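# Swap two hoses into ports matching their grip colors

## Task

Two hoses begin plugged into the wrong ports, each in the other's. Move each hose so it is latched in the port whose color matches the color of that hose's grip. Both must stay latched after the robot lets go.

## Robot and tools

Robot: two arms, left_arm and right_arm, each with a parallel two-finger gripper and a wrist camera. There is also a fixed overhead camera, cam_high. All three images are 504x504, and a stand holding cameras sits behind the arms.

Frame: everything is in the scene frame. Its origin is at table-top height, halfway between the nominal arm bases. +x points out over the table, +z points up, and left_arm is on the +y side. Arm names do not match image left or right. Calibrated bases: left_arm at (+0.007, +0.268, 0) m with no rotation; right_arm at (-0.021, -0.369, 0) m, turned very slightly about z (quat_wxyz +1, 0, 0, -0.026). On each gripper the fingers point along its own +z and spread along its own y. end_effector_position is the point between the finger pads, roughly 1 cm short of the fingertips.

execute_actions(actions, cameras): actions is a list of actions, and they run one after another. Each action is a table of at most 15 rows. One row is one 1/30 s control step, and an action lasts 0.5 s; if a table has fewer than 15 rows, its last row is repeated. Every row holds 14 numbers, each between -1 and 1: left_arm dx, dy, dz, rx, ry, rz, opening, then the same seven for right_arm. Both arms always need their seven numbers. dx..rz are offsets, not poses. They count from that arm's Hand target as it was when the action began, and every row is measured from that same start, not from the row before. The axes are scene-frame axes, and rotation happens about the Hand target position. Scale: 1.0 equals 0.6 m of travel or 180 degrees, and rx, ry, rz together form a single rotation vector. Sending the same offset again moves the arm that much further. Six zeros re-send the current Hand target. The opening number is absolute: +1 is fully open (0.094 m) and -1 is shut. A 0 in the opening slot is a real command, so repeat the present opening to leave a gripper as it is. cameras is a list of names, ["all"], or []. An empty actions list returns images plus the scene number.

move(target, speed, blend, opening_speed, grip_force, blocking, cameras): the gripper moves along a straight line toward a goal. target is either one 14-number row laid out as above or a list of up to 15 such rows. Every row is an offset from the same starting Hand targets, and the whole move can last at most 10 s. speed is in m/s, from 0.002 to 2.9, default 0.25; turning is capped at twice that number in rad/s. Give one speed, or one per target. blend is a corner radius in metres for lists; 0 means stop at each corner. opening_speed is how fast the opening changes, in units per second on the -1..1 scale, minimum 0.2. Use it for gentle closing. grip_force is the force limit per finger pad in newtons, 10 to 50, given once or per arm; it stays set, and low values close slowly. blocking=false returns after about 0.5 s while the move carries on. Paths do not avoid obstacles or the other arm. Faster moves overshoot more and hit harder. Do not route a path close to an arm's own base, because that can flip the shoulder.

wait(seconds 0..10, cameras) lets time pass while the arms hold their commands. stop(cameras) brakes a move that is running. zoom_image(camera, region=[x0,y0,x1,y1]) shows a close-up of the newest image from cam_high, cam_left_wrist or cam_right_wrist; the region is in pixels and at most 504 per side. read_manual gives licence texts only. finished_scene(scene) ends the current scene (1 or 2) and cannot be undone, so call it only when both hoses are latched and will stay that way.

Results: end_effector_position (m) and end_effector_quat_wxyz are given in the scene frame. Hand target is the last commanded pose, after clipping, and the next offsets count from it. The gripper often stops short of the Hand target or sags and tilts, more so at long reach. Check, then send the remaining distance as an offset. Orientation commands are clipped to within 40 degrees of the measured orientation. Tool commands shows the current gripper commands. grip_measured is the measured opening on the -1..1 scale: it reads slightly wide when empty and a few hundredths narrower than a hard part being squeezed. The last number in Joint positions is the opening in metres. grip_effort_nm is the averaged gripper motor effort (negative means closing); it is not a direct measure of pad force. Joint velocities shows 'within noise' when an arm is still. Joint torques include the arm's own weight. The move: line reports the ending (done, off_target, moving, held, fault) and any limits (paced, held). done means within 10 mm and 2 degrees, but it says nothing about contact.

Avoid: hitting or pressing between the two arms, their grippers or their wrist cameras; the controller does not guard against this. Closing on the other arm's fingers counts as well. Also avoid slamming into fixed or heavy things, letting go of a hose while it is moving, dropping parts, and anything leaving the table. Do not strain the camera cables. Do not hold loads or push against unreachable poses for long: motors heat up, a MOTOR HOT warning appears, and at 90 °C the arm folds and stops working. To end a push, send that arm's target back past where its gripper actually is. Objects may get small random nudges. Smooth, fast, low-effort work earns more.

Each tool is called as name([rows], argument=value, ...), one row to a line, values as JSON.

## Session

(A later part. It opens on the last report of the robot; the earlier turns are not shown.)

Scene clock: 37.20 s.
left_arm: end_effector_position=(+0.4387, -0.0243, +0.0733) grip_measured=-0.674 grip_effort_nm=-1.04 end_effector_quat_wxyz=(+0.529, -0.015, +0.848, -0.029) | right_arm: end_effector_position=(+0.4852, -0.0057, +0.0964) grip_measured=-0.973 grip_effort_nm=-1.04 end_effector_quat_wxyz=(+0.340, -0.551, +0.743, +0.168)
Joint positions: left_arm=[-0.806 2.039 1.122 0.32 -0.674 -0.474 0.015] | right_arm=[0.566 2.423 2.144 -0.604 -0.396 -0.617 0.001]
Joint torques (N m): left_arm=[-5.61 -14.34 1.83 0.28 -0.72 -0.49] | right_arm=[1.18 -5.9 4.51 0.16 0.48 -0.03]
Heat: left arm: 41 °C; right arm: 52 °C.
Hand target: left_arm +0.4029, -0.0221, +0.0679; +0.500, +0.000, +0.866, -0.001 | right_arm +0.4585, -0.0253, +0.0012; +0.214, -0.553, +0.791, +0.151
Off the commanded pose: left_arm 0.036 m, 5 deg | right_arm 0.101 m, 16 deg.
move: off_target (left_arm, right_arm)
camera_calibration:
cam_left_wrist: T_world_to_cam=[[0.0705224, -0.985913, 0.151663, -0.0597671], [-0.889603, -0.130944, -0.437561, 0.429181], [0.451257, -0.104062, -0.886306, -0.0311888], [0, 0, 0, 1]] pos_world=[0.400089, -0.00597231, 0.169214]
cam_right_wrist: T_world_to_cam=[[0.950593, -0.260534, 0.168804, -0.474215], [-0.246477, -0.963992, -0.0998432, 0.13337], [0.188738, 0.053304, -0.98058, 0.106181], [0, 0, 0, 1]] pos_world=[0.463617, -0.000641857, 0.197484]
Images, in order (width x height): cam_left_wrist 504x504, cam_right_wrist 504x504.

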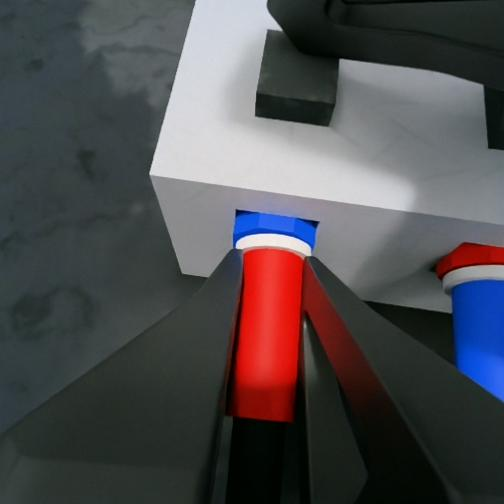

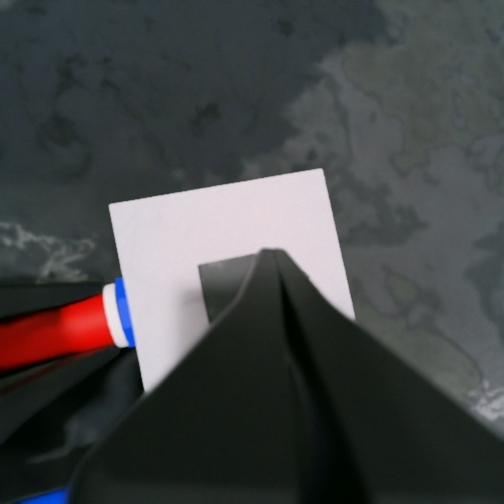

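move(target=[-0.02,0,0,0,0,0,-0.9,0.0,-0.0,-0.1,-0.0,0.0,0,-1.0], speed=0.1, cameras=["cam_left_wrist","cam_right_wrist"])

Scene clock: 38.90 s.
left_arm: end_effector_position=(+0.3901, -0.0273, +0.0497) grip_measured=-0.674 grip_effort_nm=-1.04 end_effector_quat_wxyz=(+0.488, +0.018, +0.873, +0.004) | right_arm: end_effector_position=(+0.5042, +0.0028, +0.0866) grip_measured=-0.973 grip_effort_nm=-1.04 end_effector_quat_wxyz=(+0.393, -0.551, +0.719, +0.158)
Joint positions: left_arm=[-0.897 1.996 1.059 0.167 -0.719 -0.54 0.015] | right_arm=[0.564 2.44 2.063 -0.392 -0.393 -0.626 0.001]
Joint torques (N m): left_arm=[0.06 -12.59 5.14 1.32 -0.54 -0.21] | right_arm=[1.47 -3.67 0.99 -0.18 0.51 0.02]
Heat: left arm: 42 °C; right arm: 51 °C.
Hand target: left_arm +0.3909, -0.0221, +0.0679; +0.500, +0.000, +0.866, +0.000 | right_arm +0.4584, -0.0253, -0.0590; +0.214, -0.553, +0.791, +0.151
Off the commanded pose: left_arm 0.019 m, 3 deg | right_arm 0.155 m, 22 deg.
move: off_target (left_arm, right_arm)
camera_calibration:
cam_left_wrist: T_world_to_cam=[[0.056938, -0.996809, 0.0559385, -0.04602], [-0.929608, -0.0733676, -0.361174, 0.388602], [0.364126, -0.0314363, -0.930819, 0.00776502], [0, 0, 0, 1]] pos_world=[0.36104, -0.0171183, 0.150155]
cam_right_wrist: T_world_to_cam=[[0.928493, -0.269864, 0.255095, -0.484736], [-0.230408, -0.95738, -0.17417, 0.143584], [0.291225, 0.10294, -0.9511, 0.0380524], [0, 0, 0, 1]] pos_world=[0.472075, 0.00273493, 0.184854]
Images, in order (width x height): cam_left_wrist 504x504, cam_right_wrist 504x504.

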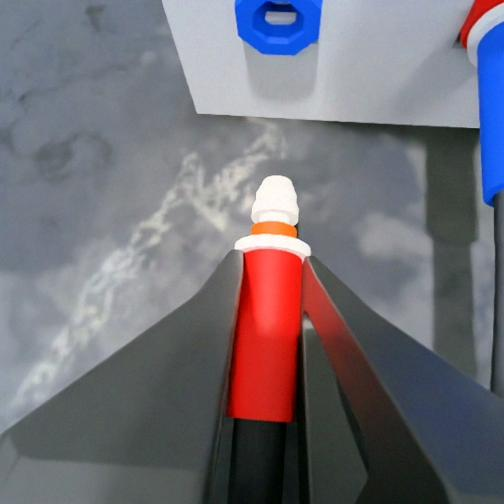

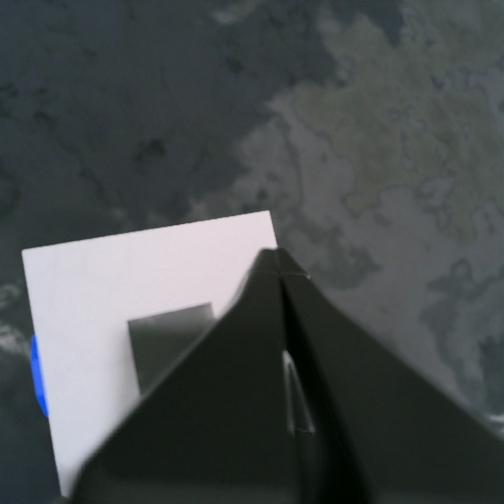

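move(target=[0.0,0,0.0,0,0,0,-0.9,0.04,-0.01,0.365,0.05,-0.019,0,-1.0], speed=0.25, cameras=["cam_high","cam_left_wrist"])

Scene clock: 41.20 s.
left_arm: end_effector_position=(+0.3900, -0.0273, +0.0497) grip_measured=-0.674 grip_effort_nm=-1.04 end_effector_quat_wxyz=(+0.488, +0.017, +0.873, +0.004) | right_arm: end_effector_position=(+0.4785, -0.0320, +0.1619) grip_measured=-0.973 grip_effort_nm=-1.04 end_effector_quat_wxyz=(+0.286, -0.536, +0.771, +0.191)
Joint positions: left_arm=[-0.897 1.996 1.059 0.166 -0.719 -0.541 0.015] | right_arm=[0.521 2.616 2.832 -1.224 -0.444 -0.615 0.001]
Joint torques (N m): left_arm=[0.08 -12.6 5.12 1.32 -0.53 -0.21] | right_arm=[-0.17 -12.18 9.06 1.47 -0.4 0.06]
Heat: left arm: 43 °C; right arm: 52 °C.
Hand target: left_arm +0.3909, -0.0221, +0.0679; +0.500, +0.000, +0.866, -0.001 | right_arm +0.4823, -0.0312, +0.1601; +0.280, -0.539, +0.770, +0.196
Off the commanded pose: left_arm 0.019 m, 3 deg | right_arm 0.004 m, 1 deg.
elbow stopped short (right arm): the move would have taken joint 3 (elbow) straighter than the controller allows.
move: off_target (left_arm)
camera_calibration:
cam_left_wrist: T_world_to_cam=[[0.0573432, -0.996766, 0.0562944, -0.0461196], [-0.929665, -0.0738669, -0.360925, 0.388582], [0.363916, -0.0316383, -0.930894, 0.0078514], [0, 0, 0, 1]] pos_world=[0.361039, -0.0170187, 0.150154]
Images, in order (width x height): cam_high 504x504, cam_left_wrist 504x504.

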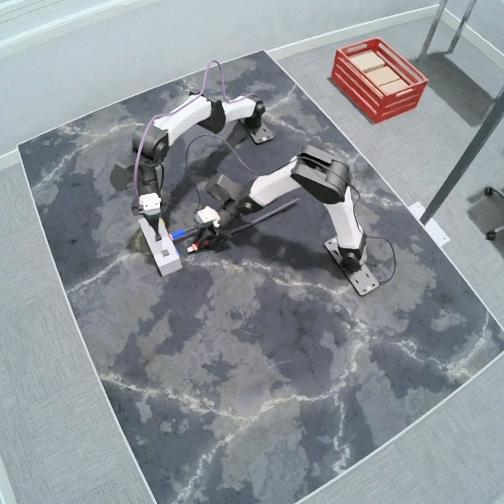

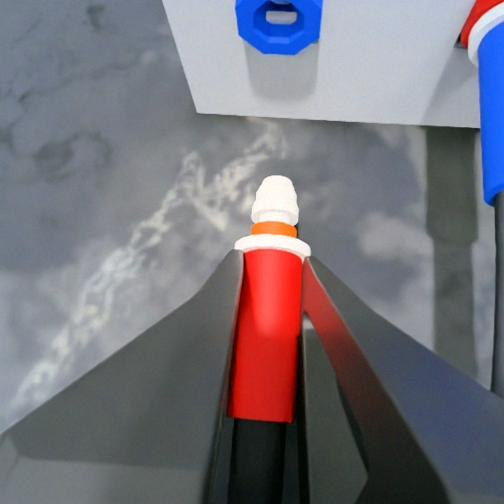

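move([
  [0,0,0.07,0,0,0,-0.9,-0.1,-0.15,0.02,0,0,0,-1.0],
  [-0.093,0.187,0.07,0,0,0,-0.9,-0.1,-0.15,0.02,0,0,0,-1.0],
  [-0.093,0.187,-0.055,0,0,0,-0.9,-0.1,-0.15,0.02,0,0,0,-1.0],
], speed=[0.15,0.15,0.08], blend=[0.02,0.01,0], cameras=["all"])

Scene clock: 45.03 s.
left_arm: end_effector_position=(+0.3340, +0.0891, +0.0367) grip_measured=-0.674 grip_effort_nm=-1.04 end_effector_quat_wxyz=(+0.497, +0.000, +0.867, +0.001) | right_arm: end_effector_position=(+0.4246, -0.1215, +0.1540) grip_measured=-0.973 grip_effort_nm=-1.05 end_effector_quat_wxyz=(+0.259, -0.535, +0.780, +0.196)
Joint positions: left_arm=[-0.793 1.671 0.488 0.486 -0.665 -0.473 0.015] | right_arm=[0.392 2.101 1.928 -0.951 -0.506 -0.744 0.001]
Joint torques (N m): left_arm=[0.38 -4.27 3.95 1.84 -0.22 0.05] | right_arm=[0.08 -14.98 5.3 1.45 -0.46 0]
Heat: left arm: 43 °C; right arm: 54 °C.
Hand target: left_arm +0.3350, +0.0901, +0.0348; +0.500, +0.000, +0.866, -0.001 | right_arm +0.4223, -0.1213, +0.1721; +0.280, -0.539, +0.770, +0.196
Off the commanded pose: left_arm 0.002 m, 0 deg | right_arm 0.018 m, 3 deg.
move: off_target (right_arm)
camera_calibration:
cam_left_wrist: T_world_to_cam=[[0.0833352, -0.993413, 0.078646, 0.0640764], [-0.919243, -0.107105, -0.378841, 0.340501], [0.384769, -0.040724, -0.922114, 0.0133227], [0, 0, 0, 1]] pos_world=[0.302537, 0.100666, 0.136241]
cam_right_wrist: T_world_to_cam=[[0.961855, -0.27346, 0.00745136, -0.437971], [-0.273428, -0.961879, -0.00502137, 0.00961329], [0.00854045, 0.00279242, -0.99996, 0.253698], [0, 0, 0, 1]] pos_world=[0.421726, -0.111229, 0.256999]

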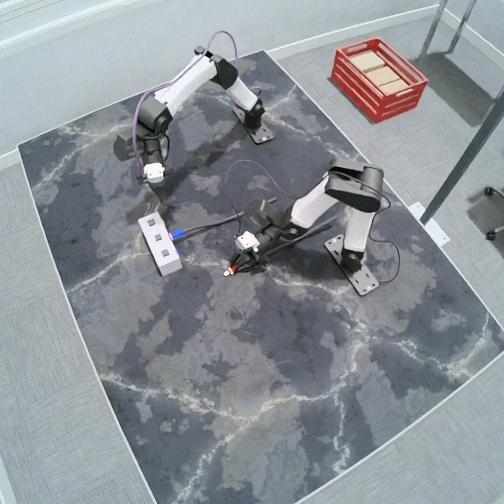

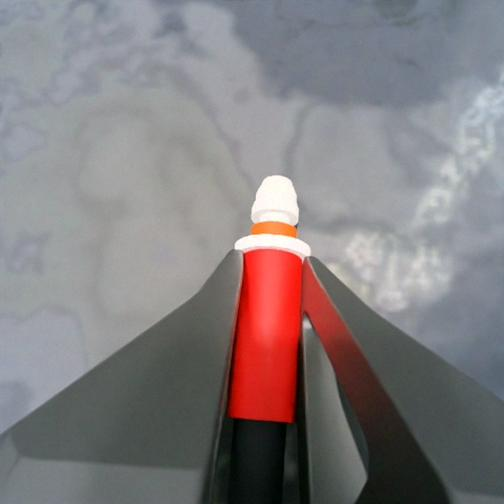

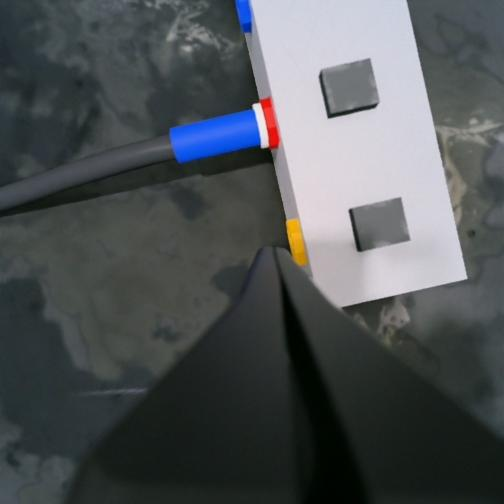

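move(target=[0,0,-0.028,0,0,0,-0.9,0,0,0,0,0,0,-1.0], speed=0.05, cameras=["cam_left_wrist"])

Scene clock: 46.10 s.
left_arm: end_effector_position=(+0.3407, +0.0868, +0.0355) grip_measured=-0.674 grip_effort_nm=-1.04 end_effector_quat_wxyz=(+0.521, -0.015, +0.853, -0.009) | right_arm: end_effector_position=(+0.4246, -0.1215, +0.1540) grip_measured=-0.973 grip_effort_nm=-1.04 end_effector_quat_wxyz=(+0.259, -0.535, +0.780, +0.196)
Joint positions: left_arm=[-0.793 1.735 0.473 0.629 -0.688 -0.471 0.015] | right_arm=[0.392 2.101 1.928 -0.951 -0.506 -0.744 0.001]
Joint torques (N m): left_arm=[0.31 -3.18 3.1 1.43 0.03 0.02] | right_arm=[0.1 -15.04 5.37 1.43 -0.47 -0.02]
Heat: left arm: 43 °C; right arm: 54 °C.
Hand target: left_arm +0.3350, +0.0901, +0.0181; +0.500, +0.000, +0.866, -0.001 | right_arm +0.4223, -0.1213, +0.1721; +0.280, -0.539, +0.770, +0.196
Off the commanded pose: left_arm 0.019 m, 3 deg | right_arm 0.018 m, 3 deg.
move: off_target (left_arm, right_arm)
camera_calibration:
cam_left_wrist: T_world_to_cam=[[0.0949031, -0.988673, 0.116276, 0.0556248], [-0.895125, -0.135861, -0.424608, 0.341865], [0.435596, -0.0637846, -0.89788, -0.00662336], [0, 0, 0, 1]] pos_world=[0.303618, 0.101018, 0.132744]
Images, in order (width x height): cam_left_wrist 504x504.

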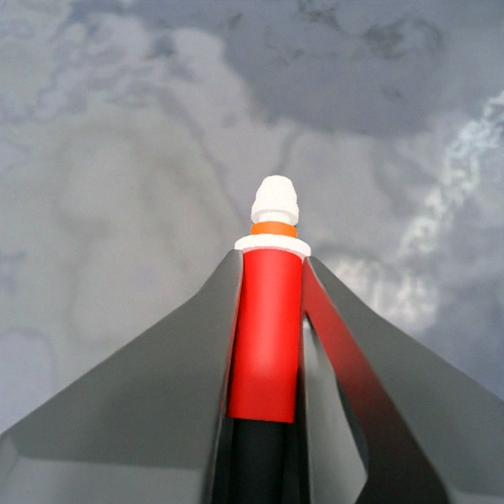

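move(target=[0,0,-0.025,0,0,0,-0.9,0,0,0,0,0,0,-1.0], speed=0.05, cameras=["cam_left_wrist","cam_high"])

Scene clock: 47.30 s.
left_arm: end_effector_position=(+0.3457, +0.0866, +0.0351) grip_measured=-0.674 grip_effort_nm=-1.04 end_effector_quat_wxyz=(+0.542, -0.032, +0.839, -0.017) | right_arm: end_effector_position=(+0.4246, -0.1215, +0.1540) grip_measured=-0.973 grip_effort_nm=-1.05 end_effector_quat_wxyz=(+0.259, -0.535, +0.780, +0.196)
Joint positions: left_arm=[-0.793 1.793 0.459 0.758 -0.714 -0.471 0.015] | right_arm=[0.392 2.101 1.928 -0.951 -0.506 -0.744 0.001]
Joint torques (N m): left_arm=[0.21 -2.41 2.36 1.04 0.31 -0.02] | right_arm=[-0.01 -15.01 5.42 1.45 -0.47 0]
Heat: left arm: 42 °C; right arm: 55 °C.
Hand target: left_arm +0.3350, +0.0901, +0.0030; +0.500, +0.000, +0.866, +0.000 | right_arm +0.4223, -0.1213, +0.1721; +0.280, -0.539, +0.770, +0.196
Off the commanded pose: left_arm 0.034 m, 7 deg | right_arm 0.018 m, 3 deg.
move: off_target (left_arm, right_arm)
camera_calibration:
cam_left_wrist: T_world_to_cam=[[0.109109, -0.982379, 0.151743, 0.0482618], [-0.869208, -0.168351, -0.464904, 0.341394], [0.482258, -0.0811707, -0.872261, -0.0246949], [0, 0, 0, 1]] pos_world=[0.303386, 0.102881, 0.129852]
Images, in order (width x height): cam_high 504x504, cam_left_wrist 504x504.

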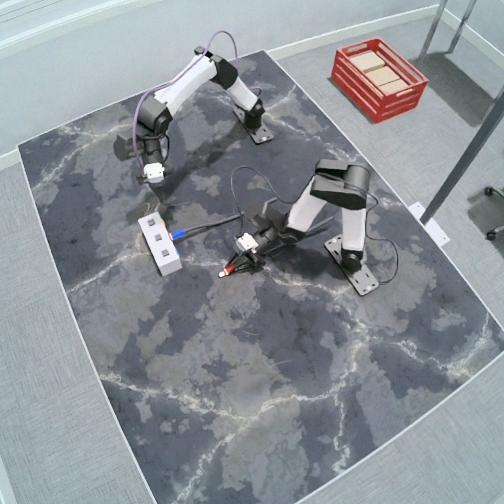

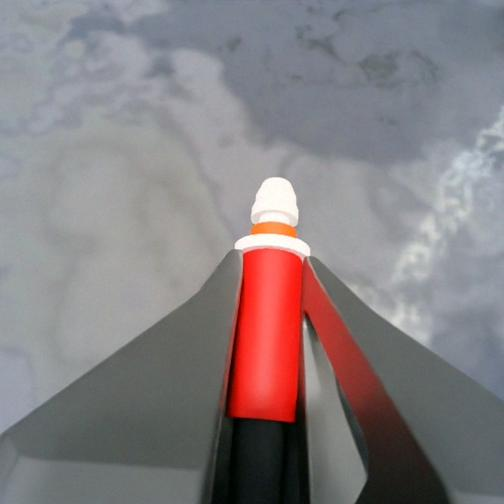

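move([
  [0.01,0,0.047,0,0,0,-0.9,0,0,0,0,0,0,-1.0],
  [0.01,0,0.047,0,0,0,-0.25,0,0,0,0,0,0,-1.0],
  [0.01,0,0.2,0,0,0,-0.2,0,0,0,0,0,0,-1.0],
], speed=[0.08,0.08,0.08], opening_speed=1.5, cameras=["cam_left_wrist","cam_high"])

Scene clock: 51.60 s.
left_arm: end_effector_position=(+0.3348, +0.0954, +0.1040) grip_measured=-0.202 grip_effort_nm=0.09 end_effector_quat_wxyz=(+0.486, +0.007, +0.874, +0.015) | right_arm: end_effector_position=(+0.4246, -0.1215, +0.1540) grip_measured=-0.973 grip_effort_nm=-1.04 end_effector_quat_wxyz=(+0.259, -0.535, +0.780, +0.196)
Joint positions: left_arm=[-0.775 1.416 0.637 0.054 -0.653 -0.456 0.037] | right_arm=[0.392 2.101 1.928 -0.951 -0.506 -0.744 0.001]
Joint torques (N m): left_arm=[0.18 -6.61 9.72 1.43 -0.22 0.02] | right_arm=[0.05 -15.04 5.41 1.42 -0.47 0]
Heat: left arm: 42 °C; right arm: 56 °C.
Hand target: left_arm +0.3410, +0.0901, +0.1231; +0.500, +0.000, +0.866, -0.001 | right_arm +0.4223, -0.1213, +0.1721; +0.280, -0.539, +0.770, +0.196
Off the commanded pose: left_arm 0.021 m, 3 deg | right_arm 0.018 m, 3 deg.
move: off_target (left_arm, right_arm); target 2's new opening was sent with left_arm's hand 0.006 m and 3 deg from that target; target 3's new opening was sent with left_arm's hand 0.021 m and 3 deg from that target
camera_calibration:
cam_left_wrist: T_world_to_cam=[[0.0860564, -0.9952, 0.0466054, 0.0674654], [-0.928649, -0.0970685, -0.358034, 0.367415], [0.360839, -0.012469, -0.932545, 0.0817793], [0, 0, 0, 1]] pos_world=[0.305885, 0.103826, 0.204666]
Images, in order (width x height): cam_high 504x504, cam_left_wrist 504x504.

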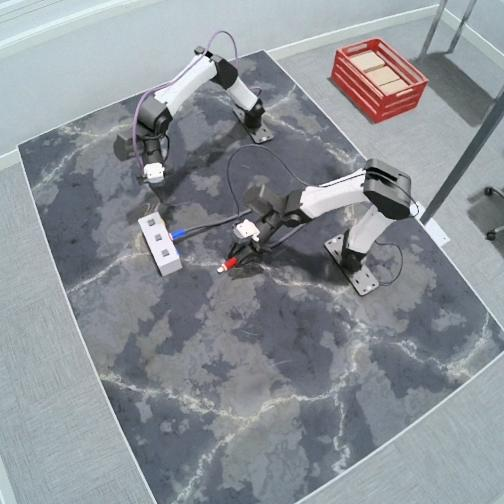

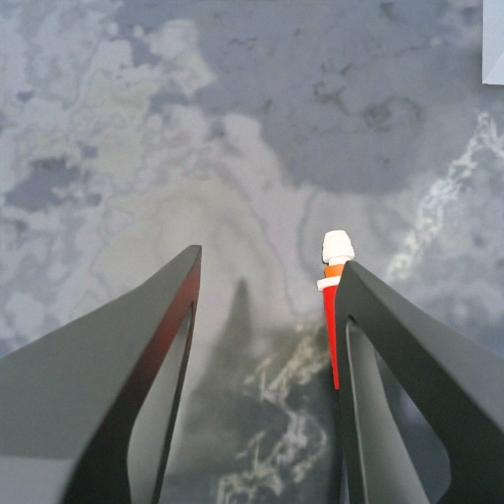

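move([
  [0,0,0,0,0,0,-0.2,0.0987,0.0813,-0.015,0,0,0,-1.0],
  [0.032,-0.15,0.078,0,0,0,-0.2,0.0987,0.0813,-0.015,0,0,0,-1.0],
  [0.14,-0.281,0.055,0,0,0,-0.2,0.0987,0.0813,-0.015,0,0,0,-1.0],
], speed=[0.12,0.2,0.15], blend=[0.0,0.03,0], cameras=["cam_left_wrist","cam_right_wrist"])

Scene clock: 55.43 s.
left_arm: end_effector_position=(+0.4189, -0.0768, +0.1466) grip_measured=-0.202 grip_effort_nm=0.09 end_effector_quat_wxyz=(+0.491, +0.016, +0.871, +0.001) | right_arm: end_effector_position=(+0.4775, -0.0756, +0.1618) grip_measured=-0.973 grip_effort_nm=-1.04 end_effector_quat_wxyz=(+0.276, -0.539, +0.771, +0.199)
Joint positions: left_arm=[-0.917 2.018 1.525 -0.278 -0.735 -0.558 0.037] | right_arm=[0.439 2.452 2.53 -1.146 -0.499 -0.701 0.001]
Joint torques (N m): left_arm=[0.01 -8.84 10.8 1.37 -0.53 -0.21] | right_arm=[0.57 -11.9 9.58 1.35 -0.26 0.11]
Heat: left arm: 42 °C; right arm: 57 °C.
Hand target: left_arm +0.4251, -0.0784, +0.1560; +0.500, +0.000, +0.866, +0.000 | right_arm +0.4816, -0.0724, +0.1632; +0.281, -0.539, +0.770, +0.196
Off the commanded pose: left_arm 0.011 m, 2 deg | right_arm 0.005 m, 1 deg.
move: off_target (left_arm)
camera_calibration:
cam_left_wrist: T_world_to_cam=[[0.0573206, -0.996385, 0.062693, -0.103468], [-0.926926, -0.0764402, -0.367377, 0.446327], [0.370841, -0.0370535, -0.927957, 0.0822183], [0, 0, 0, 1]] pos_world=[0.389153, -0.06593, 0.246752]
cam_right_wrist: T_world_to_cam=[[0.964069, -0.263977, 0.0297756, -0.480342], [-0.262898, -0.964161, -0.0357448, 0.0679624], [0.0381443, 0.0266325, -0.998917, 0.24834], [0, 0, 0, 1]] pos_world=[0.471478, -0.0678864, 0.264803]
Images, in order (width x height): cam_left_wrist 504x504, cam_right_wrist 504x504.

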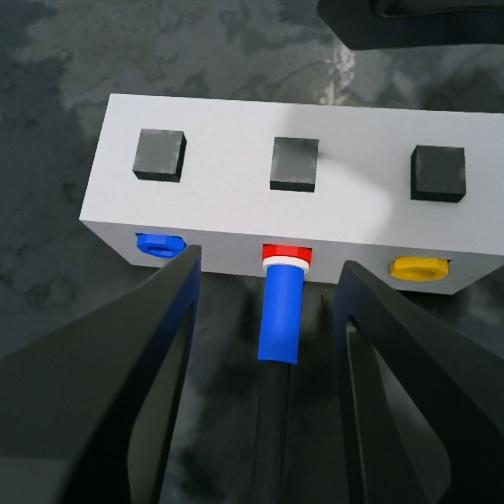

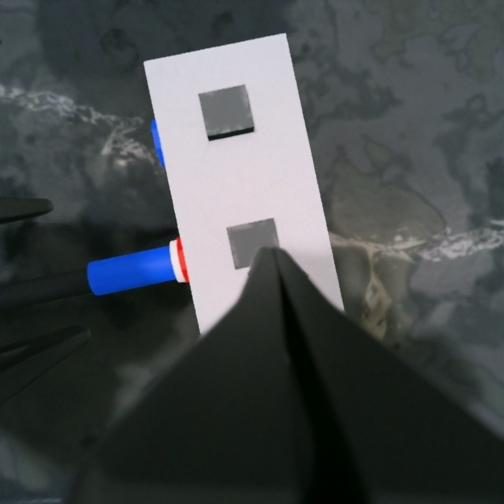

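move([
  [0.033,-0.0125,-0.02,0,0,0,-0.2,0,0,0,0,0,0,-1.0],
  [0.033,-0.0125,-0.115,0,0,0,-0.2,0,0,0,0,0,0,-1.0],
], speed=0.1, cameras=["cam_left_wrist"])

Scene clock: 57.73 s.
left_arm: end_effector_position=(+0.4423, -0.0880, +0.0909) grip_measured=-0.202 grip_effort_nm=0.10 end_effector_quat_wxyz=(+0.498, +0.002, +0.867, -0.002) | right_arm: end_effector_position=(+0.4775, -0.0756, +0.1618) grip_measured=-0.973 grip_effort_nm=-1.04 end_effector_quat_wxyz=(+0.276, -0.539, +0.771, +0.199)
Joint positions: left_arm=[-0.895 2.175 1.519 -0.09 -0.735 -0.558 0.037] | right_arm=[0.439 2.452 2.53 -1.146 -0.499 -0.701 0.001]
Joint torques (N m): left_arm=[0.32 -10 5.9 1.67 -0.34 0.03] | right_arm=[0.58 -11.97 9.72 1.35 -0.28 0.11]
Heat: left arm: 42 °C; right arm: 59 °C.
Hand target: left_arm +0.4449, -0.0859, +0.0871; +0.500, +0.000, +0.866, +0.000 | right_arm +0.4816, -0.0724, +0.1632; +0.281, -0.539, +0.770, +0.196
Off the commanded pose: left_arm 0.005 m, 0 deg | right_arm 0.005 m, 1 deg.
move: done
camera_calibration:
cam_left_wrist: T_world_to_cam=[[0.0774809, -0.993501, 0.0833791, -0.123051], [-0.919204, -0.103571, -0.379918, 0.442019], [0.386085, -0.047206, -0.921255, 0.0131829], [0, 0, 0, 1]] pos_world=[0.41075, -0.0758482, 0.190336]
Images, in order (width x height): cam_left_wrist 504x504.

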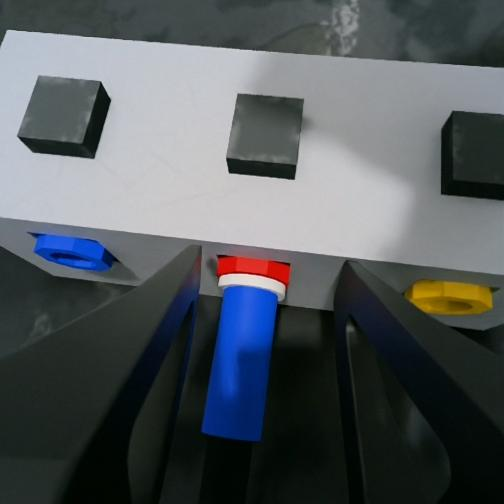

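move([
  [-0.005,0.0125,0.0,0,0,0,-0.2,0,0,0,0,0,0,-1.0],
  [-0.004,0.0125,-0.033,0,0,0,-0.25,0,0,0,0,0,0,-1.0],
], speed=0.08, cameras=["cam_left_wrist"])

Scene clock: 60.00 s.
left_arm: end_effector_position=(+0.4397, -0.0821, +0.0751) grip_measured=-0.248 grip_effort_nm=-0.12 end_effector_quat_wxyz=(+0.501, -0.001, +0.865, -0.005) | right_arm: end_effector_position=(+0.4775, -0.0756, +0.1618) grip_measured=-0.973 grip_effort_nm=-1.05 end_effector_quat_wxyz=(+0.276, -0.539, +0.771, +0.199)
Joint positions: left_arm=[-0.892 2.179 1.447 -0.003 -0.735 -0.556 0.035] | right_arm=[0.439 2.452 2.53 -1.146 -0.499 -0.701 0.001]
Joint torques (N m): left_arm=[0.61 -9.4 5.46 1.67 -0.29 0.08] | right_arm=[0.55 -11.96 9.62 1.34 -0.25 0.11]
Heat: left arm: 42 °C; right arm: 60 °C.
Hand target: left_arm +0.4425, -0.0784, +0.0673; +0.500, +0.000, +0.866, +0.000 | right_arm +0.4816, -0.0724, +0.1632; +0.281, -0.539, +0.770, +0.196
Off the commanded pose: left_arm 0.009 m, 1 deg | right_arm 0.005 m, 1 deg.
move: done
camera_calibration:
cam_left_wrist: T_world_to_cam=[[0.07883, -0.992677, 0.091528, -0.116813], [-0.916154, -0.108335, -0.385909, 0.432939], [0.392999, -0.0534325, -0.917985, -0.00385183], [0, 0, 0, 1]] pos_world=[0.407361, -0.0692613, 0.174231]
Images, in order (width x height): cam_left_wrist 504x504.

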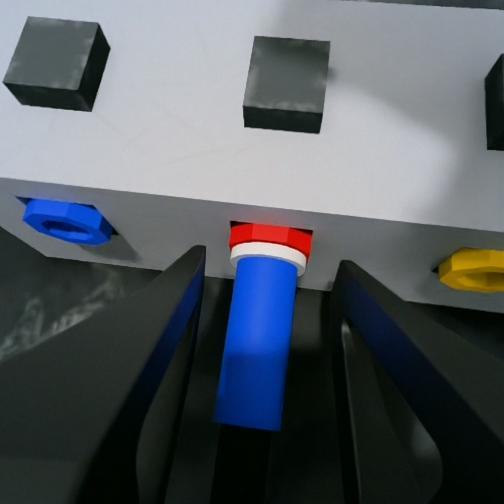

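move([
  [0.001,0.006,-0.017,0,0,0,-0.25,0,0,0,0,0,0,-1.0],
  [0.001,0.006,-0.017,0,0,0,-0.9,0,0,0,0,0,0,-1.0],
], speed=0.06, opening_speed=1.2, cameras=["cam_left_wrist"])

Scene clock: 61.90 s.
left_arm: end_effector_position=(+0.4408, -0.0804, +0.0639) grip_measured=-0.675 grip_effort_nm=-1.04 end_effector_quat_wxyz=(+0.499, +0.002, +0.866, -0.010) | right_arm: end_effector_position=(+0.4775, -0.0756, +0.1618) grip_measured=-0.973 grip_effort_nm=-1.05 end_effector_quat_wxyz=(+0.276, -0.539, +0.771, +0.199)
Joint positions: left_arm=[-0.884 2.191 1.419 0.045 -0.717 -0.545 0.015] | right_arm=[0.439 2.452 2.53 -1.146 -0.499 -0.701 0.001]
Joint torques (N m): left_arm=[0.42 -9.46 5.44 1.64 -0.42 0.01] | right_arm=[0.57 -12 9.66 1.34 -0.26 0.11]
Heat: left arm: 42 °C; right arm: 61 °C.
Hand target: left_arm +0.4430, -0.0749, +0.0571; +0.500, +0.000, +0.866, -0.001 | right_arm +0.4816, -0.0724, +0.1632; +0.281, -0.539, +0.770, +0.196
Off the commanded pose: left_arm 0.009 m, 1 deg | right_arm 0.005 m, 1 deg.
move: done
camera_calibration:
cam_left_wrist: T_world_to_cam=[[0.0681397, -0.993076, 0.0956906, -0.109792], [-0.91914, -0.0997869, -0.381083, 0.431452], [0.387993, -0.0619861, -0.919575, -0.0129466], [0, 0, 0, 1]] pos_world=[0.409069, -0.0667811, 0.163019]
Images, in order (width x height): cam_left_wrist 504x504.

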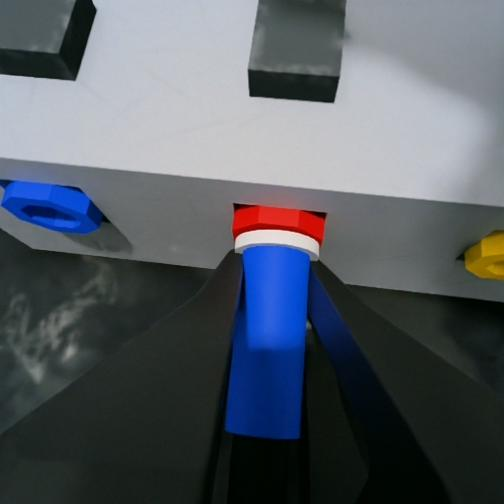

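move([
  [0,0,0,0,0,0,-0.25,0,0,0,0,0,0,-1.0],
  [0,0,0.05,0,0,0,-0.25,0,0,0,0,0,0,-1.0],
  [0.001,-0.003,0.011,0,0,0,-0.25,0,0,0,0,0,0,-1.0],
], speed=0.08, opening_speed=1.5, cameras=["cam_left_wrist"])

Scene clock: 64.57 s.
left_arm: end_effector_position=(+0.4379, -0.0771, +0.0589) grip_measured=-0.252 grip_effort_nm=0.09 end_effector_quat_wxyz=(+0.490, +0.009, +0.872, +0.001) | right_arm: end_effector_position=(+0.4775, -0.0756, +0.1618) grip_measured=-0.973 grip_effort_nm=-1.04 end_effector_quat_wxyz=(+0.276, -0.539, +0.771, +0.199)
Joint positions: left_arm=[-0.884 2.191 1.419 0.013 -0.716 -0.545 0.035] | right_arm=[0.439 2.452 2.53 -1.146 -0.499 -0.701 0.001]
Joint torques (N m): left_arm=[0.27 -10.1 7.2 1.64 -0.45 -0.01] | right_arm=[0.53 -11.88 9.72 1.34 -0.26 0.12]
Heat: left arm: 43 °C; right arm: 62 °C.
Hand target: left_arm +0.4436, -0.0767, +0.0637; +0.500, +0.000, +0.866, -0.001 | right_arm +0.4816, -0.0724, +0.1632; +0.281, -0.539, +0.770, +0.196
Off the commanded pose: left_arm 0.007 m, 2 deg | right_arm 0.005 m, 1 deg.
move: done
camera_calibration:
cam_left_wrist: T_world_to_cam=[[0.0688021, -0.995188, 0.069771, -0.104806], [-0.927026, -0.0896184, -0.364131, 0.430534], [0.368632, -0.0396265, -0.928731, -0.00543271], [0, 0, 0, 1]] pos_world=[0.408329, -0.0659335, 0.159038]
Images, in order (width x height): cam_left_wrist 504x504.

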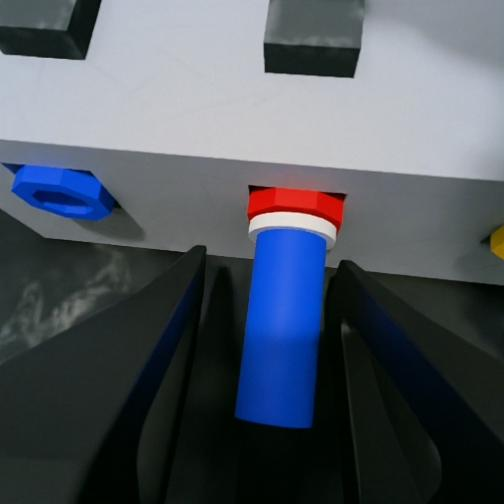

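move([
  [0,0,0.1,0,0,0,-0.25,0,0,0,0,0,0,-1.0],
  [0.003,-0.002,0.007,0,0,0,-0.25,0,0,0,0,0,0,-1.0],
], speed=0.08, cameras=["cam_left_wrist"])

Scene clock: 67.37 s.
left_arm: end_effector_position=(+0.4421, -0.0822, +0.0709) grip_measured=-0.252 grip_effort_nm=0.10 end_effector_quat_wxyz=(+0.496, +0.005, +0.868, -0.006) | right_arm: end_effector_position=(+0.4775, -0.0756, +0.1618) grip_measured=-0.973 grip_effort_nm=-1.05 end_effector_quat_wxyz=(+0.276, -0.539, +0.771, +0.199)
Joint positions: left_arm=[-0.884 2.187 1.453 -0.005 -0.716 -0.545 0.035] | right_arm=[0.439 2.452 2.53 -1.146 -0.499 -0.701 0.001]
Joint torques (N m): left_arm=[0.4 -9.85 5.75 1.7 -0.43 0] | right_arm=[0.54 -11.97 9.69 1.34 -0.25 0.11]
Heat: left arm: 43 °C; right arm: 63 °C.
Hand target: left_arm +0.4454, -0.0779, +0.0678; +0.500, +0.001, +0.866, +0.000 | right_arm +0.4816, -0.0724, +0.1632; +0.281, -0.539, +0.770, +0.196
Off the commanded pose: left_arm 0.006 m, 1 deg | right_arm 0.005 m, 1 deg.
move: done
camera_calibration:
cam_left_wrist: T_world_to_cam=[[0.0678947, -0.993993, 0.0858373, -0.111606], [-0.922382, -0.0953291, -0.374332, 0.436544], [0.380266, -0.0537596, -0.923313, -0.00267153], [0, 0, 0, 1]] pos_world=[0.411254, -0.0694636, 0.170526]
Images, in order (width x height): cam_left_wrist 504x504.

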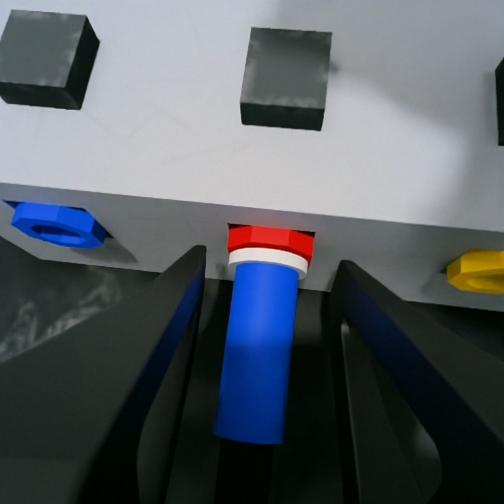

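move([
  [-0.003,0.004,-0.004,0,0,0,-0.25,0,0,0,0,0,0,-1.0],
  [-0.003,0.004,-0.004,0,0,0,-0.9,0,0,0,0,0,0,-1.0],
], speed=0.06, opening_speed=1.2, cameras=["cam_left_wrist","cam_right_wrist"])

Scene clock: 69.17 s.
left_arm: end_effector_position=(+0.4407, -0.0806, +0.0670) grip_measured=-0.643 grip_effort_nm=-1.04 end_effector_quat_wxyz=(+0.495, +0.005, +0.869, -0.006) | right_arm: end_effector_position=(+0.4775, -0.0756, +0.1618) grip_measured=-0.973 grip_effort_nm=-1.05 end_effector_quat_wxyz=(+0.276, -0.539, +0.771, +0.199)
Joint positions: left_arm=[-0.884 2.187 1.435 0.012 -0.715 -0.545 0.017] | right_arm=[0.439 2.452 2.53 -1.146 -0.499 -0.701 0.001]
Joint torques (N m): left_arm=[0.46 -10.28 5.44 1.66 -0.44 0] | right_arm=[0.54 -11.92 9.74 1.35 -0.26 0.11]
Heat: left arm: 44 °C; right arm: 63 °C.
Hand target: left_arm +0.4436, -0.0755, +0.0655; +0.500, +0.000, +0.866, +0.000 | right_arm +0.4816, -0.0724, +0.1632; +0.281, -0.539, +0.770, +0.196
Off the commanded pose: left_arm 0.006 m, 1 deg | right_arm 0.005 m, 1 deg.
move: done
camera_calibration:
cam_left_wrist: T_world_to_cam=[[0.0676564, -0.994022, 0.0856913, -0.109465], [-0.922569, -0.0950297, -0.373946, 0.433978], [0.379854, -0.0537563, -0.923483, -0.00545647], [0, 0, 0, 1]] pos_world=[0.409853, -0.0678636, 0.166626]
cam_right_wrist: T_world_to_cam=[[0.964069, -0.263977, 0.0297756, -0.480342], [-0.262898, -0.964161, -0.0357448, 0.0679624], [0.0381443, 0.0266325, -0.998917, 0.24834], [0, 0, 0, 1]] pos_world=[0.471478, -0.0678864, 0.264803]
Images, in order (width x height): cam_left_wrist 504x504, cam_right_wrist 504x504.

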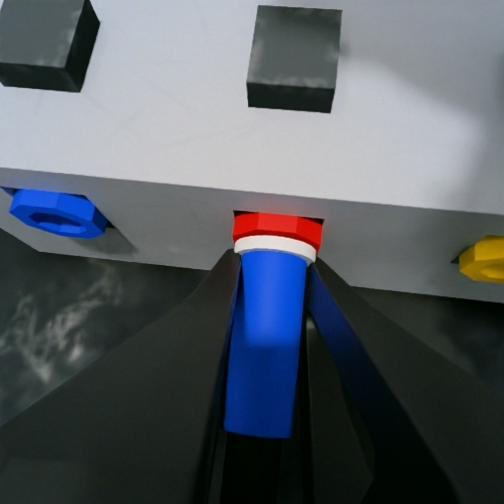

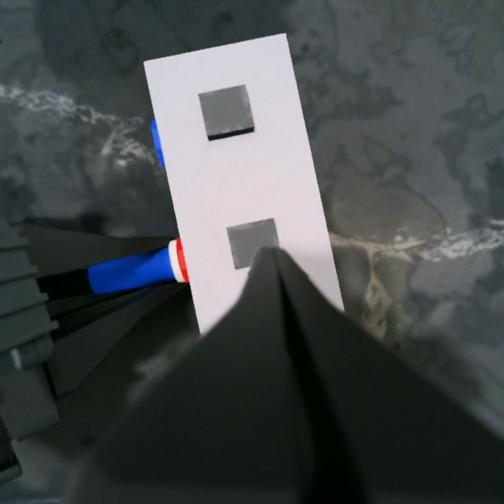

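move([
  [0,0,0,0,0,0,-0.9,-0.026,-0.004,-0.09,-0.063,0.023,0,-1.0],
], speed=0.08, cameras=["cam_left_wrist","cam_right_wrist"])

Scene clock: 71.40 s.
left_arm: end_effector_position=(+0.4407, -0.0806, +0.0670) grip_measured=-0.643 grip_effort_nm=-1.04 end_effector_quat_wxyz=(+0.495, +0.005, +0.869, -0.006) | right_arm: end_effector_position=(+0.4625, -0.0783, +0.1094) grip_measured=-0.973 grip_effort_nm=-1.05 end_effector_quat_wxyz=(+0.194, -0.551, +0.799, +0.143)
Joint positions: left_arm=[-0.884 2.187 1.435 0.012 -0.715 -0.545 0.017] | right_arm=[0.489 2.528 2.557 -1.246 -0.342 -0.707 0.001]
Joint torques (N m): left_arm=[0.44 -10.29 5.42 1.67 -0.44 0.01] | right_arm=[0.69 -12.12 9.48 1.06 -0.17 -0.04]
Heat: left arm: 44 °C; right arm: 63 °C.
Hand target: left_arm +0.4436, -0.0755, +0.0655; +0.500, +0.000, +0.866, +0.000 | right_arm +0.4659, -0.0749, +0.1090; +0.198, -0.557, +0.795, +0.138
Off the commanded pose: left_arm 0.006 m, 1 deg | right_arm 0.005 m, 1 deg.
move: done
camera_calibration:
cam_left_wrist: T_world_to_cam=[[0.0676564, -0.994022, 0.0856913, -0.109465], [-0.922569, -0.0950297, -0.373946, 0.433978], [0.379854, -0.0537563, -0.923483, -0.00545647], [0, 0, 0, 1]] pos_world=[0.409853, -0.0678636, 0.166626]
cam_right_wrist: T_world_to_cam=[[0.962698, -0.270479, 0.00730083, -0.462419], [-0.26778, -0.948526, 0.169092, 0.0407459], [-0.0388109, -0.16474, -0.985573, 0.215701], [0, 0, 0, 1]] pos_world=[0.464452, -0.0508919, 0.209075]
Images, in order (width x height): cam_left_wrist 504x504, cam_right_wrist 504x504.

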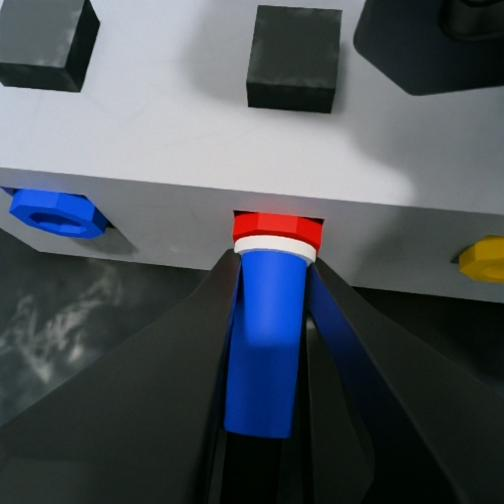

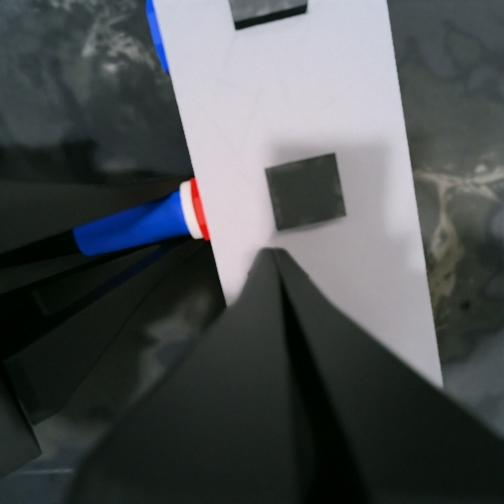

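move([
  [0,0,0,0,0,0,-0.9,0,0,0.06,0,0,0,-1.0],
  [0,0,0,0,0,0,-0.9,0.021,0.025,0.06,0,0,0,-1.0],
  [0,0,0,0,0,0,-0.9,0.021,0.025,0.005,0,0,0,-1.0],
], speed=0.08, blend=[0.01,0.005,0], cameras=["cam_left_wrist","cam_right_wrist"])

Scene clock: 73.00 s.
left_arm: end_effector_position=(+0.4405, -0.0807, +0.0666) grip_measured=-0.643 grip_effort_nm=-1.04 end_effector_quat_wxyz=(+0.495, +0.006, +0.869, -0.006) | right_arm: end_effector_position=(+0.4724, -0.0650, +0.1279) grip_measured=-0.973 grip_effort_nm=-1.05 end_effector_quat_wxyz=(+0.221, -0.549, +0.794, +0.140)
Joint positions: left_arm=[-0.884 2.187 1.434 0.013 -0.714 -0.545 0.017] | right_arm=[0.504 2.647 2.845 -1.353 -0.337 -0.685 0.001]
Joint torques (N m): left_arm=[0.44 -10.28 5.59 1.65 -0.45 0] | right_arm=[0.69 -10.61 7.91 1.46 -0.15 0.03]
Heat: left arm: 44 °C; right arm: 63 °C.
Hand target: left_arm +0.4436, -0.0756, +0.0655; +0.500, +0.000, +0.866, -0.001 | right_arm +0.4786, -0.0600, +0.1121; +0.198, -0.557, +0.795, +0.138
Off the commanded pose: left_arm 0.006 m, 1 deg | right_arm 0.018 m, 3 deg.
elbow stopped short (right arm): the move would have taken joint 3 (elbow) straighter than the controller allows.
move: off_target (right_arm); blend cut to 0.0098 m at target 1
camera_calibration:
cam_left_wrist: T_world_to_cam=[[0.0664096, -0.994083, 0.0859607, -0.108964], [-0.922977, -0.0939322, -0.373217, 0.433856], [0.379083, -0.0545546, -0.923753, -0.0054827], [0, 0, 0, 1]] pos_world=[0.409754, -0.0678655, 0.166224]
cam_right_wrist: T_world_to_cam=[[0.95966, -0.277397, 0.0458558, -0.472507], [-0.281064, -0.950783, 0.130437, 0.0639888], [0.00741597, -0.138064, -0.990396, 0.21714], [0, 0, 0, 1]] pos_world=[0.469821, -0.0402533, 0.228375]
Images, in order (width x height): cam_left_wrist 504x504, cam_right_wrist 504x504.

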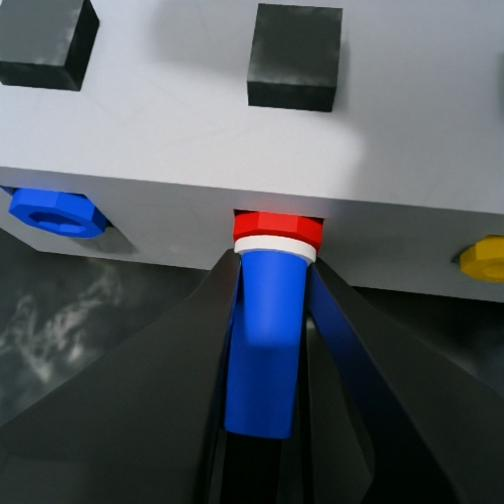

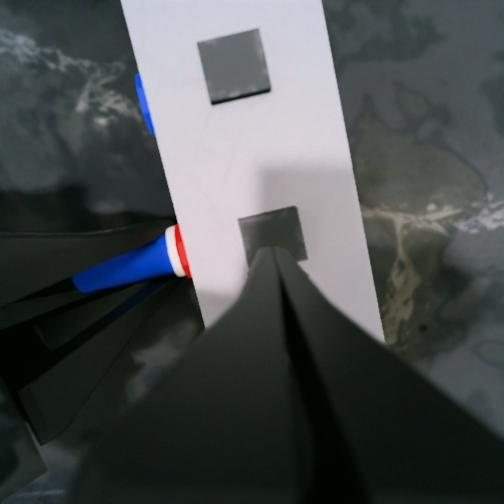

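move([
  [-0.03,0,0,0,0,0,-0.9,-0.003,-0.003,-0.04,0,0,0,-1.0],
], speed=0.06, cameras=["cam_left_wrist","cam_right_wrist"])

Scene clock: 74.07 s.
left_arm: end_effector_position=(+0.4384, -0.0816, +0.0655) grip_measured=-0.643 grip_effort_nm=-1.04 end_effector_quat_wxyz=(+0.509, -0.002, +0.860, -0.013) | right_arm: end_effector_position=(+0.4761, -0.0635, +0.1002) grip_measured=-0.973 grip_effort_nm=-1.05 end_effector_quat_wxyz=(+0.205, -0.552, +0.796, +0.140)
Joint positions: left_arm=[-0.893 2.187 1.396 0.087 -0.734 -0.545 0.017] | right_arm=[0.504 2.699 2.845 -1.336 -0.336 -0.694 0.001]
Joint torques (N m): left_arm=[-1.68 -13.18 3.73 0.95 -0.48 -0.29] | right_arm=[0.54 -12.77 5.86 1.28 -0.18 -0.03]
Heat: left arm: 44 °C; right arm: 63 °C.
Hand target: left_arm +0.4256, -0.0756, +0.0655; +0.500, +0.000, +0.866, -0.001 | right_arm +0.4768, -0.0618, +0.0881; +0.198, -0.557, +0.795, +0.138
Off the commanded pose: left_arm 0.014 m, 2 deg | right_arm 0.012 m, 1 deg.
move: off_target (left_arm, right_arm)
camera_calibration:
cam_left_wrist: T_world_to_cam=[[0.0692936, -0.991743, 0.107907, -0.112129], [-0.909565, -0.107236, -0.401487, 0.426296], [0.409743, -0.0703276, -0.909486, -0.021468], [0, 0, 0, 1]] pos_world=[0.40431, -0.0669987, 0.163727]
cam_right_wrist: T_world_to_cam=[[0.962701, -0.269351, 0.025631, -0.473229], [-0.270008, -0.950299, 0.155007, 0.0623083], [-0.017394, -0.156146, -0.987581, 0.200293], [0, 0, 0, 1]] pos_world=[0.475886, -0.036978, 0.200277]
Images, in order (width x height): cam_left_wrist 504x504, cam_right_wrist 504x504.

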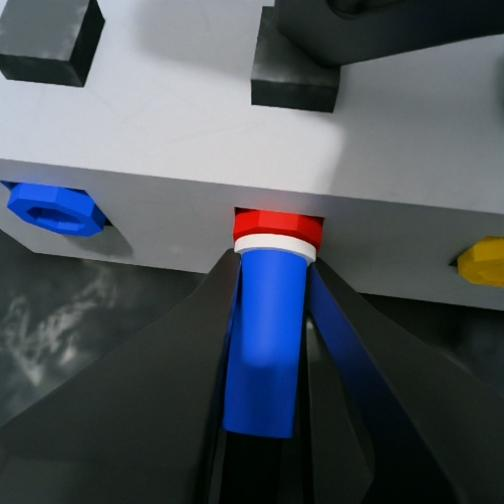

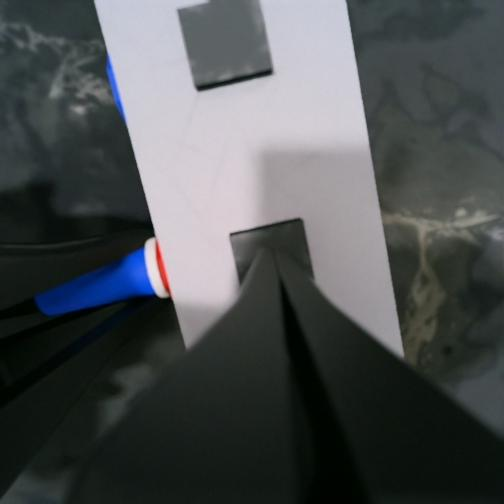

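move([
  [-0.015,0,0,0,0,0,-0.9,-0.006,-0.004,-0.08,0,0,0,-1.0],
], speed=0.06, cameras=["cam_left_wrist","cam_right_wrist"])

Scene clock: 75.67 s.
left_arm: end_effector_position=(+0.4379, -0.0813, +0.0654) grip_measured=-0.643 grip_effort_nm=-1.04 end_effector_quat_wxyz=(+0.516, -0.007, +0.856, -0.019) | right_arm: end_effector_position=(+0.4854, -0.0535, +0.0968) grip_measured=-0.973 grip_effort_nm=-1.05 end_effector_quat_wxyz=(+0.264, -0.559, +0.771, +0.151)
Joint positions: left_arm=[-0.895 2.185 1.376 0.127 -0.739 -0.548 0.017] | right_arm=[0.5 2.492 2.372 -0.952 -0.381 -0.707 0.001]
Joint torques (N m): left_arm=[-2.89 -14.35 3.14 0.61 -0.54 -0.38] | right_arm=[0.81 -9.5 2.73 1 0.29 0.05]
Heat: left arm: 45 °C; right arm: 63 °C.
Hand target: left_arm +0.4166, -0.0755, +0.0655; +0.500, +0.001, +0.866, +0.000 | right_arm +0.4732, -0.0642, +0.0402; +0.198, -0.557, +0.795, +0.138
Off the commanded pose: left_arm 0.022 m, 3 deg | right_arm 0.059 m, 8 deg.
move: off_target (left_arm, right_arm)
camera_calibration:
cam_left_wrist: T_world_to_cam=[[0.0713101, -0.989554, 0.125289, -0.113621], [-0.902718, -0.117455, -0.41389, 0.422742], [0.424282, -0.0835857, -0.901664, -0.0292635], [0, 0, 0, 1]] pos_world=[0.402135, -0.0652272, 0.162818]
cam_right_wrist: T_world_to_cam=[[0.963728, -0.249411, 0.0949894, -0.485577], [-0.254681, -0.965837, 0.0479285, 0.0768765], [0.0797904, -0.070382, -0.994324, 0.156618], [0, 0, 0, 1]] pos_world=[0.475047, -0.035835, 0.198169]
Images, in order (width x height): cam_left_wrist 504x504, cam_right_wrist 504x504.

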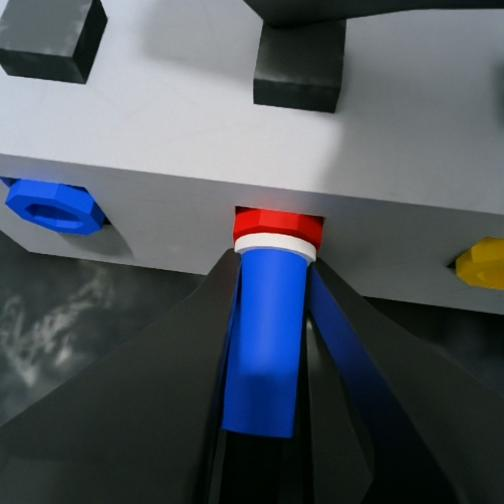

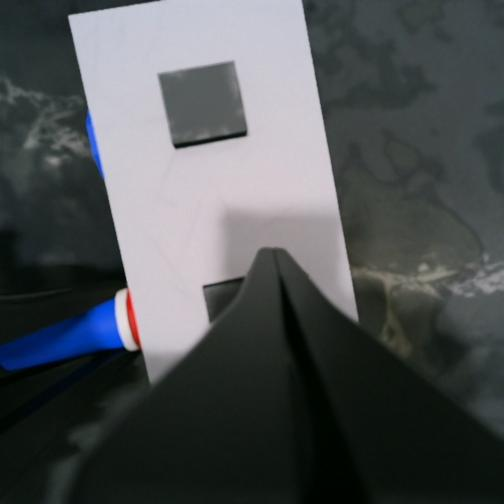

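move([
  [-0.025,0,0,0,0,0,-0.9,-0.012,-0.012,-0.06,0,0,0,-1.0],
], speed=0.06, cameras=["cam_left_wrist","cam_right_wrist"])

Scene clock: 77.07 s.
left_arm: end_effector_position=(+0.4367, -0.0808, +0.0652) grip_measured=-0.643 grip_effort_nm=-1.04 end_effector_quat_wxyz=(+0.524, -0.018, +0.851, -0.034) | right_arm: end_effector_position=(+0.4891, -0.0421, +0.0892) grip_measured=-0.973 grip_effort_nm=-1.05 end_effector_quat_wxyz=(+0.313, -0.564, +0.749, +0.153)
Joint positions: left_arm=[-0.896 2.179 1.34 0.189 -0.738 -0.559 0.017] | right_arm=[0.508 2.415 2.147 -0.7 -0.403 -0.707 0.001]
Joint torques (N m): left_arm=[-5.15 -15.83 2.29 0.14 -0.73 -0.41] | right_arm=[-0.27 -7.24 2.74 0.3 0.5 0.01]
Heat: left arm: 45 °C; right arm: 63 °C.
Hand target: left_arm +0.4017, -0.0755, +0.0656; +0.500, +0.000, +0.866, -0.001 | right_arm +0.4660, -0.0712, +0.0041; +0.198, -0.557, +0.795, +0.138
Off the commanded pose: left_arm 0.035 m, 5 deg | right_arm 0.093 m, 14 deg.
move: off_target (left_arm, right_arm)
camera_calibration:
cam_left_wrist: T_world_to_cam=[[0.0722177, -0.984063, 0.162498, -0.115446], [-0.894145, -0.136064, -0.426605, 0.417277], [0.441916, -0.114488, -0.889721, -0.039884], [0, 0, 0, 1]] pos_world=[0.399068, -0.0613958, 0.161286]
cam_right_wrist: T_world_to_cam=[[0.957713, -0.237853, 0.1619, -0.488109], [-0.235504, -0.971284, -0.0338282, 0.086938], [0.165297, -0.00573042, -0.986227, 0.109839], [0, 0, 0, 1]] pos_world=[0.469787, -0.031027, 0.190292]
Images, in order (width x height): cam_left_wrist 504x504, cam_right_wrist 504x504.

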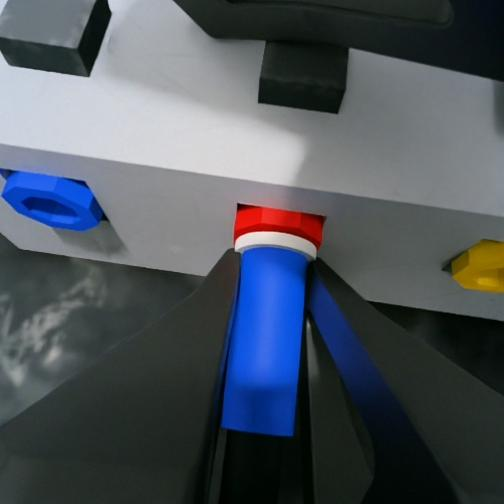

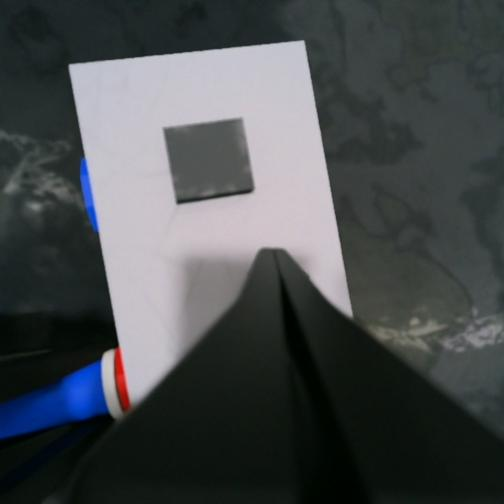

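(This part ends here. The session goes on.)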